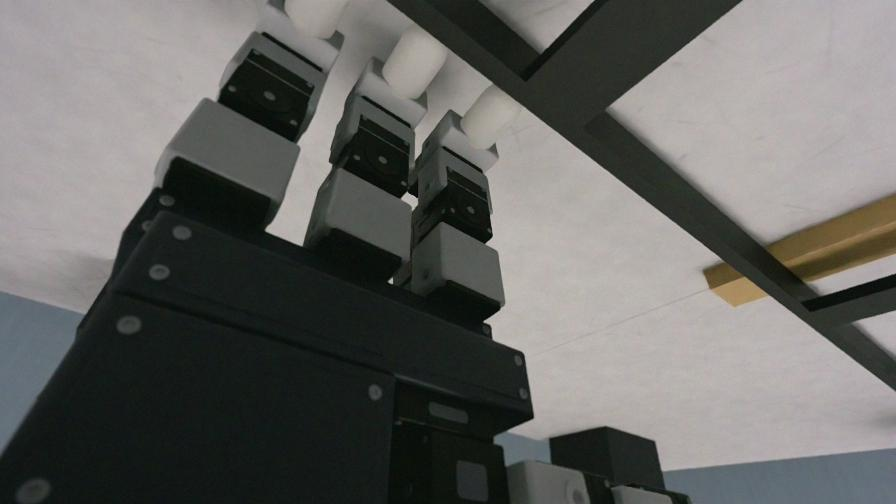

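>>> move(arm7={"target":[0.405,-0.18,0.850,0,0,1,0],"speed":0.15})

>>> move(arm7={"target":[0.405,-0.150,0.826,0,0,1,0],"speed":0.1})

>>> move(arm7={"target":[0.405,-0.115,0.8185,0,0,1,0],"speed":0.05}, cameras=["arm7_cam_wrist"])

Scene clock: 168.57 s.
Joint torques (N m): arm1=[1.85 -13.51 10.13 -0.09 0.1 0.2] | arm2=[-1.08 -0.38 12.04 2.3 0.08 -0.1] | arm3=[1.96 -8.12 7.94 -0.23 -0.01 0.14] | arm4=[-0.97 -4.19 6.95 1.31 0.28 -0.14] | arm5=[-0.26 1.38 9.02 2.97 0.06 -0.06] | arm6=[0.97 -6.65 9.89 0.61 0.29 -0.07] | arm7=[2.37 -12.28 5.79 1.06 0.03 0.12] | arm8=[0.73 -15.33 14.04 -0.35 0.14 0]
Motor temperatures (°C): arm1=[34 35 41 29 31 31] | arm2=[36 34 38 34 30 34] | arm3=[36 32 39 31 32 32] | arm4=[33 35 40 32 29 33] | arm5=[32 31 48 29 31 28] | arm6=[30 31 40 29 30 30] | arm7=[36 35 40 31 32 29] | arm8=[34 36 43 32 29 29]
Heat: arm1: hottest joint3_rad 41 °C; arm2: hottest joint3_rad 38 °C; arm3: hottest joint3_rad 39 °C; arm4: hottest joint3_rad 40 °C; arm5: hottest joint3_rad 48 °C; arm6: hottest joint3_rad 40 °C; arm7: hottest joint3_rad 40 °C; arm8: hottest joint3_rad 43 °C.
move: arm7 done
Joint velocities: within noise
arm1, arm2, arm3, arm4, arm5, arm6, arm8: as last shown
arm7.joint_positions: joint1_rad=-0.017 joint2_rad=+1.517 joint3_rad=+0.923 joint4_rad=-0.989 joint5_rad=+0.001 joint6_rad=-0.053 hand_index_mcp=+0.755 hand_index_abd=+0.000 hand_index_pip=+0.579 hand_index_dip=-0.596 hand_middle_mcp=+0.755 hand_middle_abd=+0.000 hand_middle_pip=+0.578 hand_middle_dip=-0.596 hand_ring_mcp=+0.755 hand_ring_abd=+0.000 hand_ring_pip=+0.578 hand_ring_dip=-0.597 hand_thumb_cmc=+0.712 hand_thumb_axl=+0.677 hand_thumb_mcp=+0.223 hand_thumb_ipl=+0.168 hand_current_limit=+0.750 hand_speed=-0.600
arm7.joint_status: not commanded
arm7.hand_state: goal,goal,goal,goal,goal,goal,goal,goal,goal,goal,goal,goal,goal,goal,goal,goal
arm7.index_mcp_current_ma: 1
arm7.index_abd_current_ma: 0
arm7.index_pip_current_ma: 6
arm7.index_dip_current_ma: 8
arm7.middle_mcp_current_ma: 1
arm7.middle_abd_current_ma: 0
arm7.middle_pip_current_ma: 5
arm7.middle_dip_current_ma: 8
arm7.ring_mcp_current_ma: 1
arm7.ring_abd_current_ma: 1
arm7.ring_pip_current_ma: 5
arm7.ring_dip_current_ma: 7
arm7.thumb_cmc_current_ma: -4
arm7.thumb_axl_current_ma: -1
arm7.thumb_mcp_current_ma: -8
arm7.thumb_ipl_current_ma: -1
arm7.hand_goal_index_mcp: 0.754
arm7.hand_goal_index_abd: 0.000
arm7.hand_goal_index_pip: 0.576
arm7.hand_goal_index_dip: -0.600
arm7.hand_goal_middle_mcp: 0.754
arm7.hand_goal_middle_abd: 0.000
arm7.hand_goal_middle_pip: 0.576
arm7.hand_goal_middle_dip: -0.600
arm7.hand_goal_ring_mcp: 0.754
arm7.hand_goal_ring_abd: 0.000
arm7.hand_goal_ring_pip: 0.576
arm7.hand_goal_ring_dip: -0.600
arm7.hand_goal_thumb_cmc: 0.714
arm7.hand_goal_thumb_axl: 0.678
arm7.hand_goal_thumb_mcp: 0.226
arm7.hand_goal_thumb_ipl: 0.168
arm7.hand: x=+0.4084 y=-0.1798 z=+0.8475 quat_wxyz=(+0.000, +0.000, +1.000, -0.007) (m; scene frame)
arm7.hand_target: x=+0.4051 y=-0.1799 z=+0.8500 quat_wxyz=(+0.000, +0.000, +1.000, +0.000) (m; scene frame)
arm7.hand_status: done (0.004 m and 0.8 deg from the pose sent, 0.084 m and 5.4 deg at the start)
pictures: none

Scene clock: 169.83 s.
Joint torques (N m): arm1=[1.9 -13.22 10.1 -0.06 0.04 0.22] | arm2=[-1.03 -0.32 12.14 2.56 0.06 -0.14] | arm3=[1.85 -8.06 7.95 -0.2 0 0.15] | arm4=[-1.03 -4.19 6.97 1.31 0.28 -0.15] | arm5=[-0.79 1.79 8.9 2.77 0.08 -0.12] | arm6=[0.97 -6.65 9.89 0.59 0.29 -0.07] | arm7=[2.26 -10.93 8.76 1.01 0.02 0.13] | arm8=[0.15 -15.62 13.89 -0.29 0.22 0]
Motor temperatures (°C): arm1=[34 35 41 29 31 31] | arm2=[36 34 38 34 30 34] | arm3=[36 32 39 31 32 32] | arm4=[33 35 40 32 29 33] | arm5=[32 31 48 29 31 28] | arm6=[30 31 40 29 30 30] | arm7=[36 35 40 31 32 29] | arm8=[34 36 43 32 29 29]
Heat: arm1: hottest joint3_rad 41 °C; arm2: hottest joint3_rad 38 °C; arm3: hottest joint3_rad 39 °C; arm4: hottest joint3_rad 40 °C; arm5: hottest joint3_rad 48 °C; arm6: hottest joint3_rad 40 °C; arm7: hottest joint3_rad 40 °C; arm8: hottest joint3_rad 43 °C.
move: arm7 off_target
Joint velocities: within noise
arm1.joint_positions: joint1_rad=+0.212 joint2_rad=+1.633 joint3_rad=+1.289 joint4_rad=-1.254 joint5_rad=+0.002 joint6_rad=+0.237 hand_index_mcp=+0.752 hand_index_abd=-0.003 hand_index_pip=+0.573 hand_index_dip=-0.577 hand_middle_mcp=+0.751 hand_middle_abd=-0.003 hand_middle_pip=+0.574 hand_middle_dip=-0.577 hand_ring_mcp=+0.752 hand_ring_abd=-0.003 hand_ring_pip=+0.574 hand_ring_dip=-0.577 hand_thumb_cmc=+0.714 hand_thumb_axl=+0.677 hand_thumb_mcp=+0.222 hand_thumb_ipl=+0.168 hand_current_limit=+0.400 hand_speed=-0.600
arm1.joint_status: not commanded
arm1.hand_state: goal,goal,goal,goal,goal,goal,goal,goal,goal,goal,goal,goal,goal,goal,goal,goal
arm1.index_mcp_current_ma: -5
arm1.index_abd_current_ma: -6
arm1.index_pip_current_ma: -5
arm1.index_dip_current_ma: 7
arm1.middle_mcp_current_ma: -5
arm1.middle_abd_current_ma: -5
arm1.middle_pip_current_ma: -5
arm1.middle_dip_current_ma: 7
arm1.ring_mcp_current_ma: -5
arm1.ring_abd_current_ma: -5
arm1.ring_pip_current_ma: -4
arm1.ring_dip_current_ma: 6
arm1.thumb_cmc_current_ma: -1
arm1.thumb_axl_current_ma: -1
arm1.thumb_mcp_current_ma: -12
arm1.thumb_ipl_current_ma: -1
arm1.hand_goal_index_mcp: 0.754
arm1.hand_goal_index_abd: 0.000
arm1.hand_goal_index_pip: 0.576
arm1.hand_goal_index_dip: -0.580
arm1.hand_goal_middle_mcp: 0.754
arm1.hand_goal_middle_abd: 0.000
arm1.hand_goal_middle_pip: 0.576
arm1.hand_goal_middle_dip: -0.580
arm1.hand_goal_ring_mcp: 0.754
arm1.hand_goal_ring_abd: 0.000
arm1.hand_goal_ring_pip: 0.576
arm1.hand_goal_ring_dip: -0.580
arm1.hand_goal_thumb_cmc: 0.714
arm1.hand_goal_thumb_axl: 0.678
arm1.hand_goal_thumb_mcp: 0.226
arm1.hand_goal_thumb_ipl: 0.168
arm1.hand: x=+1.1831 y=+0.1107 z=+0.9349 quat_wxyz=(-0.014, +1.000, +0.002, -0.003) (m; scene frame)
arm1.hand_target: x=+1.1898 y=+0.1005 z=+0.9500 quat_wxyz=(+0.000, +1.000, +0.000, +0.000) (m; scene frame)
arm1.hand_status: not commanded
arm2.joint_positions: joint1_rad=-0.203 joint2_rad=+0.637 joint3_rad=+1.344 joint4_rad=-1.264 joint5_rad=-0.037 joint6_rad=+1.147 hand_index_mcp=+0.754 hand_index_abd=+0.000 hand_index_pip=+0.577 hand_index_dip=+0.696 hand_middle_mcp=+0.754 hand_middle_abd=+0.000 hand_middle_pip=+0.577 hand_middle_dip=+0.696 hand_ring_mcp=+0.754 hand_ring_abd=+0.000 hand_ring_pip=+0.577 hand_ring_dip=+0.696 hand_thumb_cmc=+0.714 hand_thumb_axl=+0.677 hand_thumb_mcp=+0.226 hand_thumb_ipl=+0.168 hand_current_limit=+0.400 hand_speed=-0.600
arm2.joint_status: not commanded
arm2.hand_state: goal,goal,goal,goal,goal,goal,goal,goal,goal,goal,goal,goal,goal,goal,goal,goal
arm2.index_mcp_current_ma: 0
arm2.index_abd_current_ma: 0
arm2.index_pip_current_ma: 0
arm2.index_dip_current_ma: 0
arm2.middle_mcp_current_ma: 0
arm2.middle_abd_current_ma: 0
arm2.middle_pip_current_ma: 0
arm2.middle_dip_current_ma: 0
arm2.ring_mcp_current_ma: 0
arm2.ring_abd_current_ma: 0
arm2.ring_pip_current_ma: 0
arm2.ring_dip_current_ma: 0
arm2.thumb_cmc_current_ma: 0
arm2.thumb_axl_current_ma: 0
arm2.thumb_mcp_current_ma: 0
arm2.thumb_ipl_current_ma: 0
arm2.hand_goal_index_mcp: 0.754
arm2.hand_goal_index_abd: 0.000
arm2.hand_goal_index_pip: 0.576
arm2.hand_goal_index_dip: 0.696
arm2.hand_goal_middle_mcp: 0.754
arm2.hand_goal_middle_abd: 0.000
arm2.hand_goal_middle_pip: 0.576
arm2.hand_goal_middle_dip: 0.696
arm2.hand_goal_ring_mcp: 0.754
arm2.hand_goal_ring_abd: 0.000
arm2.hand_goal_ring_pip: 0.576
arm2.hand_goal_ring_dip: 0.696
arm2.hand_goal_thumb_cmc: 0.714
arm2.hand_goal_thumb_axl: 0.678
arm2.hand_goal_thumb_mcp: 0.226
arm2.hand_goal_thumb_ipl: 0.168
arm2.hand: x=+0.2905 y=+0.4217 z=+1.2742 quat_wxyz=(+0.433, +0.679, -0.545, +0.234) (m; scene frame)
arm2.hand_target: x=+0.2911 y=+0.4248 z=+1.2909 quat_wxyz=(+0.447, +0.673, -0.539, +0.240) (m; scene frame)
arm2.hand_status: not commanded
arm3, arm4, arm6: as last shown
arm5.joint_positions: joint1_rad=+0.115 joint2_rad=+0.597 joint3_rad=+1.368 joint4_rad=-1.306 joint5_rad=-0.003 joint6_rad=+1.073 hand_index_mcp=+0.755 hand_index_abd=+0.000 hand_index_pip=+0.577 hand_index_dip=+0.696 hand_middle_mcp=+0.755 hand_middle_abd=+0.000 hand_middle_pip=+0.577 hand_middle_dip=+0.696 hand_ring_mcp=+0.755 hand_ring_abd=+0.000 hand_ring_pip=+0.577 hand_ring_dip=+0.696 hand_thumb_cmc=+0.715 hand_thumb_axl=+0.677 hand_thumb_mcp=+0.226 hand_thumb_ipl=+0.168 hand_current_limit=+0.400 hand_speed=-0.600
arm5.joint_status: not commanded
arm5.hand_state: goal,goal,goal,goal,goal,goal,goal,goal,goal,goal,goal,goal,goal,goal,goal,goal
arm5.index_mcp_current_ma: 1
arm5.index_abd_current_ma: 0
arm5.index_pip_current_ma: 0
arm5.index_dip_current_ma: 0
arm5.middle_mcp_current_ma: 1
arm5.middle_abd_current_ma: 0
arm5.middle_pip_current_ma: 0
arm5.middle_dip_current_ma: 0
arm5.ring_mcp_current_ma: 1
arm5.ring_abd_current_ma: 0
arm5.ring_pip_current_ma: 0
arm5.ring_dip_current_ma: 0
arm5.thumb_cmc_current_ma: 1
arm5.thumb_axl_current_ma: 0
arm5.thumb_mcp_current_ma: 0
arm5.thumb_ipl_current_ma: 0
arm5.hand_goal_index_mcp: 0.754
arm5.hand_goal_index_abd: 0.000
arm5.hand_goal_index_pip: 0.576
arm5.hand_goal_index_dip: 0.696
arm5.hand_goal_middle_mcp: 0.754
arm5.hand_goal_middle_abd: 0.000
arm5.hand_goal_middle_pip: 0.576
arm5.hand_goal_middle_dip: 0.696
arm5.hand_goal_ring_mcp: 0.754
arm5.hand_goal_ring_abd: 0.000
arm5.hand_goal_ring_pip: 0.576
arm5.hand_goal_ring_dip: 0.696
arm5.hand_goal_thumb_cmc: 0.714
arm5.hand_goal_thumb_axl: 0.678
arm5.hand_goal_thumb_mcp: 0.226
arm5.hand_goal_thumb_ipl: 0.168
arm5.hand: x=-1.0991 y=-0.4079 z=+1.3450 quat_wxyz=(-0.265, +0.413, +0.765, +0.417) (m; scene frame)
arm5.hand_target: x=-1.0990 y=-0.4111 z=+1.3552 quat_wxyz=(-0.271, +0.411, +0.760, +0.425) (m; scene frame)
arm5.hand_status: not commanded
arm7.joint_positions: joint1_rad=-0.013 joint2_rad=+1.600 joint3_rad=+0.931 joint4_rad=-0.935 joint5_rad=+0.001 joint6_rad=-0.049 hand_index_mcp=+0.755 hand_index_abd=+0.000 hand_index_pip=+0.579 hand_index_dip=-0.596 hand_middle_mcp=+0.755 hand_middle_abd=+0.000 hand_middle_pip=+0.578 hand_middle_dip=-0.596 hand_ring_mcp=+0.755 hand_ring_abd=+0.000 hand_ring_pip=+0.578 hand_ring_dip=-0.597 hand_thumb_cmc=+0.712 hand_thumb_axl=+0.677 hand_thumb_mcp=+0.223 hand_thumb_ipl=+0.168 hand_current_limit=+0.750 hand_speed=-0.600
arm7.joint_status: not commanded
arm7.hand_state: goal,goal,goal,goal,goal,goal,goal,goal,goal,goal,goal,goal,goal,goal,goal,goal
arm7.index_mcp_current_ma: 1
arm7.index_abd_current_ma: 0
arm7.index_pip_current_ma: 6
arm7.index_dip_current_ma: 8
arm7.middle_mcp_current_ma: 1
arm7.middle_abd_current_ma: 0
arm7.middle_pip_current_ma: 5
arm7.middle_dip_current_ma: 8
arm7.ring_mcp_current_ma: 1
arm7.ring_abd_current_ma: 1
arm7.ring_pip_current_ma: 5
arm7.ring_dip_current_ma: 7
arm7.thumb_cmc_current_ma: -4
arm7.thumb_axl_current_ma: -1
arm7.thumb_mcp_current_ma: -8
arm7.thumb_ipl_current_ma: -1
arm7.hand_goal_index_mcp: 0.754
arm7.hand_goal_index_abd: 0.000
arm7.hand_goal_index_pip: 0.576
arm7.hand_goal_index_dip: -0.600
arm7.hand_goal_middle_mcp: 0.754
arm7.hand_goal_middle_abd: 0.000
arm7.hand_goal_middle_pip: 0.576
arm7.hand_goal_middle_dip: -0.600
arm7.hand_goal_ring_mcp: 0.754
arm7.hand_goal_ring_abd: 0.000
arm7.hand_goal_ring_pip: 0.576
arm7.hand_goal_ring_dip: -0.600
arm7.hand_goal_thumb_cmc: 0.714
arm7.hand_goal_thumb_axl: 0.678
arm7.hand_goal_thumb_mcp: 0.226
arm7.hand_goal_thumb_ipl: 0.168
arm7.hand: x=+0.4074 y=-0.1705 z=+0.8174 quat_wxyz=(+0.000, +0.000, +1.000, -0.017) (m; scene frame)
arm7.hand_target: x=+0.4049 y=-0.1507 z=+0.8264 quat_wxyz=(+0.000, +0.000, +1.000, +0.000) (m; scene frame)
arm7.hand_status: off_target (0.022 m and 2.0 deg from the pose sent, 0.037 m and 0.8 deg at the start)
arm8.joint_positions: joint1_rad=-0.393 joint2_rad=+1.717 joint3_rad=+1.354 joint4_rad=-1.259 joint5_rad=+0.012 joint6_rad=-0.348 hand_index_mcp=+0.749 hand_index_abd=+0.003 hand_index_pip=+0.573 hand_index_dip=-0.582 hand_middle_mcp=+0.749 hand_middle_abd=+0.003 hand_middle_pip=+0.573 hand_middle_dip=-0.577 hand_ring_mcp=+0.752 hand_ring_abd=+0.002 hand_ring_pip=+0.574 hand_ring_dip=-0.577 hand_thumb_cmc=+0.715 hand_thumb_axl=+0.677 hand_thumb_mcp=+0.223 hand_thumb_ipl=+0.168 hand_current_limit=+0.400 hand_speed=-0.600
arm8.joint_status: not commanded
arm8.hand_state: goal,goal,goal,goal,goal,goal,goal,goal,goal,goal,goal,goal,goal,goal,goal,goal
arm8.index_mcp_current_ma: -4
arm8.index_abd_current_ma: 1
arm8.index_pip_current_ma: -2
arm8.index_dip_current_ma: -1
arm8.middle_mcp_current_ma: -4
arm8.middle_abd_current_ma: 2
arm8.middle_pip_current_ma: -2
arm8.middle_dip_current_ma: 2
arm8.ring_mcp_current_ma: -1
arm8.ring_abd_current_ma: 1
arm8.ring_pip_current_ma: -1
arm8.ring_dip_current_ma: 2
arm8.thumb_cmc_current_ma: 0
arm8.thumb_axl_current_ma: 0
arm8.thumb_mcp_current_ma: -2
arm8.thumb_ipl_current_ma: 0
arm8.hand_goal_index_mcp: 0.754
arm8.hand_goal_index_abd: 0.000
arm8.hand_goal_index_pip: 0.576
arm8.hand_goal_index_dip: -0.580
arm8.hand_goal_middle_mcp: 0.754
arm8.hand_goal_middle_abd: 0.000
arm8.hand_goal_middle_pip: 0.576
arm8.hand_goal_middle_dip: -0.580
arm8.hand_goal_ring_mcp: 0.754
arm8.hand_goal_ring_abd: 0.000
arm8.hand_goal_ring_pip: 0.576
arm8.hand_goal_ring_dip: -0.580
arm8.hand_goal_thumb_cmc: 0.714
arm8.hand_goal_thumb_axl: 0.678
arm8.hand_goal_thumb_mcp: 0.226
arm8.hand_goal_thumb_ipl: 0.168
arm8.hand: x=+1.3619 y=-0.1148 z=+0.9234 quat_wxyz=(-0.009, -0.001, +1.000, -0.022) (m; scene frame)
arm8.hand_target: x=+1.3721 y=-0.1012 z=+0.9501 quat_wxyz=(+0.000, +0.000, +1.000, +0.000) (m; scene frame)
arm8.hand_status: not commanded
pictures: none

Scene clock: 171.13 s.
Joint torques (N m): arm1=[2.32 -13.57 10.06 -0.02 0.07 0.22] | arm2=[-0.85 -0.56 12.26 2.48 0.05 -0.14] | arm3=[1.9 -8.06 7.95 -0.27 0 0.15] | arm4=[-0.97 -4.25 6.95 1.32 0.28 -0.14] | arm5=[-0.21 1.61 8.65 2.74 0.11 -0.11] | arm6=[0.67 -6.77 9.87 0.61 0.3 -0.08] | arm7=[2.37 -12.04 8.98 0.77 0.04 0.14] | arm8=[-0.03 -13.8 13.98 -0.44 0.1 0.02]
Motor temperatures (°C): arm1=[34 35 41 29 31 31] | arm2=[36 34 38 34 30 34] | arm3=[36 32 39 31 32 32] | arm4=[33 35 40 32 29 33] | arm5=[32 31 48 29 31 28] | arm6=[30 31 40 29 30 30] | arm7=[36 35 40 31 32 29] | arm8=[34 36 43 32 29 29]
Heat: arm1: hottest joint3_rad 41 °C; arm2: hottest joint3_rad 38 °C; arm3: hottest joint3_rad 39 °C; arm4: hottest joint3_rad 40 °C; arm5: hottest joint3_rad 48 °C; arm6: hottest joint3_rad 40 °C; arm7: hottest joint3_rad 40 °C; arm8: hottest joint3_rad 43 °C.
move: arm7 off_target
Joint velocities: within noise
arm1, arm2, arm5, arm8: as last shown
arm3.joint_positions: joint1_rad=-0.326 joint2_rad=+1.180 joint3_rad=+1.138 joint4_rad=-1.514 joint5_rad=+0.013 joint6_rad=-0.346 hand_index_mcp=+0.754 hand_index_abd=+0.001 hand_index_pip=+0.577 hand_index_dip=-0.583 hand_middle_mcp=+0.754 hand_middle_abd=+0.001 hand_middle_pip=+0.577 hand_middle_dip=-0.582 hand_ring_mcp=+0.754 hand_ring_abd=+0.001 hand_ring_pip=+0.577 hand_ring_dip=-0.582 hand_thumb_cmc=+0.715 hand_thumb_axl=+0.677 hand_thumb_mcp=+0.224 hand_thumb_ipl=+0.168 hand_current_limit=+0.400 hand_speed=-0.600
arm3.joint_status: not commanded
arm3.hand_state: goal,goal,goal,goal,goal,goal,goal,goal,goal,goal,goal,goal,goal,goal,goal,goal
arm3.index_mcp_current_ma: 0
arm3.index_abd_current_ma: 0
arm3.index_pip_current_ma: 0
arm3.index_dip_current_ma: 0
arm3.middle_mcp_current_ma: 0
arm3.middle_abd_current_ma: 0
arm3.middle_pip_current_ma: 0
arm3.middle_dip_current_ma: 0
arm3.ring_mcp_current_ma: 0
arm3.ring_abd_current_ma: 0
arm3.ring_pip_current_ma: 0
arm3.ring_dip_current_ma: 0
arm3.thumb_cmc_current_ma: 0
arm3.thumb_axl_current_ma: 0
arm3.thumb_mcp_current_ma: -1
arm3.thumb_ipl_current_ma: 0
arm3.hand_goal_index_mcp: 0.754
arm3.hand_goal_index_abd: 0.000
arm3.hand_goal_index_pip: 0.576
arm3.hand_goal_index_dip: -0.580
arm3.hand_goal_middle_mcp: 0.754
arm3.hand_goal_middle_abd: 0.000
arm3.hand_goal_middle_pip: 0.576
arm3.hand_goal_middle_dip: -0.580
arm3.hand_goal_ring_mcp: 0.754
arm3.hand_goal_ring_abd: 0.000
arm3.hand_goal_ring_pip: 0.576
arm3.hand_goal_ring_dip: -0.580
arm3.hand_goal_thumb_cmc: 0.714
arm3.hand_goal_thumb_axl: 0.678
arm3.hand_goal_thumb_mcp: 0.226
arm3.hand_goal_thumb_ipl: 0.168
arm3.hand: x=-0.5241 y=+0.2672 z=+1.0228 quat_wxyz=(+0.006, +1.000, +0.002, -0.003) (m; scene frame)
arm3.hand_target: x=-0.5201 y=+0.2699 z=+1.0201 quat_wxyz=(+0.000, +1.000, +0.000, +0.000) (m; scene frame)
arm3.hand_status: not commanded
arm4.joint_positions: joint1_rad=+0.019 joint2_rad=+1.099 joint3_rad=+0.948 joint4_rad=-1.421 joint5_rad=-0.015 joint6_rad=+0.076 hand_index_mcp=+0.755 hand_index_abd=+0.001 hand_index_pip=+0.577 hand_index_dip=-0.576 hand_middle_mcp=+0.755 hand_middle_abd=+0.001 hand_middle_pip=+0.577 hand_middle_dip=-0.577 hand_ring_mcp=+0.755 hand_ring_abd=+0.001 hand_ring_pip=+0.577 hand_ring_dip=-0.577 hand_thumb_cmc=+0.716 hand_thumb_axl=+0.677 hand_thumb_mcp=+0.224 hand_thumb_ipl=+0.168 hand_current_limit=+0.400 hand_speed=-0.600
arm4.joint_status: not commanded
arm4.hand_state: goal,goal,goal,goal,goal,goal,goal,goal,goal,goal,goal,goal,goal,goal,goal,goal
arm4.index_mcp_current_ma: 0
arm4.index_abd_current_ma: 0
arm4.index_pip_current_ma: 0
arm4.index_dip_current_ma: 2
arm4.middle_mcp_current_ma: 0
arm4.middle_abd_current_ma: 0
arm4.middle_pip_current_ma: 0
arm4.middle_dip_current_ma: 1
arm4.ring_mcp_current_ma: 0
arm4.ring_abd_current_ma: 0
arm4.ring_pip_current_ma: 0
arm4.ring_dip_current_ma: 2
arm4.thumb_cmc_current_ma: 1
arm4.thumb_axl_current_ma: 0
arm4.thumb_mcp_current_ma: -2
arm4.thumb_ipl_current_ma: 0
arm4.hand_goal_index_mcp: 0.754
arm4.hand_goal_index_abd: 0.000
arm4.hand_goal_index_pip: 0.576
arm4.hand_goal_index_dip: -0.580
arm4.hand_goal_middle_mcp: 0.754
arm4.hand_goal_middle_abd: 0.000
arm4.hand_goal_middle_pip: 0.576
arm4.hand_goal_middle_dip: -0.580
arm4.hand_goal_ring_mcp: 0.754
arm4.hand_goal_ring_abd: 0.000
arm4.hand_goal_ring_pip: 0.576
arm4.hand_goal_ring_dip: -0.580
arm4.hand_goal_thumb_cmc: 0.714
arm4.hand_goal_thumb_axl: 0.678
arm4.hand_goal_thumb_mcp: 0.226
arm4.hand_goal_thumb_ipl: 0.168
arm4.hand: x=-1.0940 y=+0.2732 z=+0.9234 quat_wxyz=(+0.000, +1.000, -0.011, +0.002) (m; scene frame)
arm4.hand_target: x=-1.0901 y=+0.2701 z=+0.9201 quat_wxyz=(+0.000, +1.000, +0.000, +0.000) (m; scene frame)
arm4.hand_status: not commanded
arm6.joint_positions: joint1_rad=+0.342 joint2_rad=+1.264 joint3_rad=+0.895 joint4_rad=-1.243 joint5_rad=-0.004 joint6_rad=+0.385 hand_index_mcp=+0.755 hand_index_abd=+0.001 hand_index_pip=+0.577 hand_index_dip=-0.577 hand_middle_mcp=+0.755 hand_middle_abd=+0.001 hand_middle_pip=+0.577 hand_middle_dip=-0.577 hand_ring_mcp=+0.755 hand_ring_abd=+0.001 hand_ring_pip=+0.577 hand_ring_dip=-0.577 hand_thumb_cmc=+0.715 hand_thumb_axl=+0.677 hand_thumb_mcp=+0.224 hand_thumb_ipl=+0.168 hand_current_limit=+0.400 hand_speed=-0.600
arm6.joint_status: not commanded
arm6.hand_state: goal,goal,goal,goal,goal,goal,goal,goal,goal,goal,overload,goal,goal,goal,goal,goal
arm6.index_mcp_current_ma: 1
arm6.index_abd_current_ma: 1
arm6.index_pip_current_ma: 1
arm6.index_dip_current_ma: 4
arm6.middle_mcp_current_ma: 1
arm6.middle_abd_current_ma: 1
arm6.middle_pip_current_ma: 1
arm6.middle_dip_current_ma: 5
arm6.ring_mcp_current_ma: 1
arm6.ring_abd_current_ma: 1
arm6.ring_pip_current_ma: 0
arm6.ring_dip_current_ma: 5
arm6.thumb_cmc_current_ma: 2
arm6.thumb_axl_current_ma: -1
arm6.thumb_mcp_current_ma: -4
arm6.thumb_ipl_current_ma: 0
arm6.hand_goal_index_mcp: 0.754
arm6.hand_goal_index_abd: 0.000
arm6.hand_goal_index_pip: 0.576
arm6.hand_goal_index_dip: -0.580
arm6.hand_goal_middle_mcp: 0.754
arm6.hand_goal_middle_abd: 0.000
arm6.hand_goal_middle_pip: 0.576
arm6.hand_goal_middle_dip: -0.580
arm6.hand_goal_ring_mcp: 0.754
arm6.hand_goal_ring_abd: 0.000
arm6.hand_goal_ring_pip: 0.576
arm6.hand_goal_ring_dip: -0.580
arm6.hand_goal_thumb_cmc: 0.714
arm6.hand_goal_thumb_axl: 0.678
arm6.hand_goal_thumb_mcp: 0.226
arm6.hand_goal_thumb_ipl: 0.168
arm6.hand: x=-0.5436 y=-0.2789 z=+0.9109 quat_wxyz=(+0.004, +0.008, +1.000, -0.014) (m; scene frame)
arm6.hand_target: x=-0.5499 y=-0.2703 z=+0.9201 quat_wxyz=(+0.000, +0.000, +1.000, +0.000) (m; scene frame)
arm6.hand_status: not commanded
arm7.joint_positions: joint1_rad=-0.010 joint2_rad=+1.683 joint3_rad=+1.026 joint4_rad=-0.935 joint5_rad=+0.001 joint6_rad=-0.046 hand_index_mcp=+0.755 hand_index_abd=+0.000 hand_index_pip=+0.579 hand_index_dip=-0.596 hand_middle_mcp=+0.755 hand_middle_abd=+0.000 hand_middle_pip=+0.578 hand_middle_dip=-0.596 hand_ring_mcp=+0.755 hand_ring_abd=+0.000 hand_ring_pip=+0.578 hand_ring_dip=-0.597 hand_thumb_cmc=+0.712 hand_thumb_axl=+0.677 hand_thumb_mcp=+0.223 hand_thumb_ipl=+0.168 hand_current_limit=+0.750 hand_speed=-0.600
arm7.joint_status: not commanded
arm7.hand_state: goal,goal,goal,goal,goal,goal,goal,goal,goal,goal,goal,goal,goal,goal,goal,goal
arm7.index_mcp_current_ma: 1
arm7.index_abd_current_ma: 0
arm7.index_pip_current_ma: 6
arm7.index_dip_current_ma: 8
arm7.middle_mcp_current_ma: 1
arm7.middle_abd_current_ma: 0
arm7.middle_pip_current_ma: 5
arm7.middle_dip_current_ma: 8
arm7.ring_mcp_current_ma: 1
arm7.ring_abd_current_ma: 1
arm7.ring_pip_current_ma: 5
arm7.ring_dip_current_ma: 7
arm7.thumb_cmc_current_ma: -4
arm7.thumb_axl_current_ma: -1
arm7.thumb_mcp_current_ma: -8
arm7.thumb_ipl_current_ma: -1
arm7.hand_goal_index_mcp: 0.754
arm7.hand_goal_index_abd: 0.000
arm7.hand_goal_index_pip: 0.576
arm7.hand_goal_index_dip: -0.600
arm7.hand_goal_middle_mcp: 0.754
arm7.hand_goal_middle_abd: 0.000
arm7.hand_goal_middle_pip: 0.576
arm7.hand_goal_middle_dip: -0.600
arm7.hand_goal_ring_mcp: 0.754
arm7.hand_goal_ring_abd: 0.000
arm7.hand_goal_ring_pip: 0.576
arm7.hand_goal_ring_dip: -0.600
arm7.hand_goal_thumb_cmc: 0.714
arm7.hand_goal_thumb_axl: 0.678
arm7.hand_goal_thumb_mcp: 0.226
arm7.hand_goal_thumb_ipl: 0.168
arm7.hand: x=+0.4079 y=-0.1338 z=+0.8140 quat_wxyz=(+0.000, +0.000, +1.000, -0.011) (m; scene frame)
arm7.hand_target: x=+0.4049 y=-0.1156 z=+0.8190 quat_wxyz=(+0.000, +0.000, +1.000, +0.000) (m; scene frame)
arm7.hand_status: off_target (0.020 m and 1.3 deg from the pose sent, 0.056 m and 2.0 deg at the start)
pictures: arm7_cam_wrist
Images, in order (width x height): arm7_cam_wrist 896x504.

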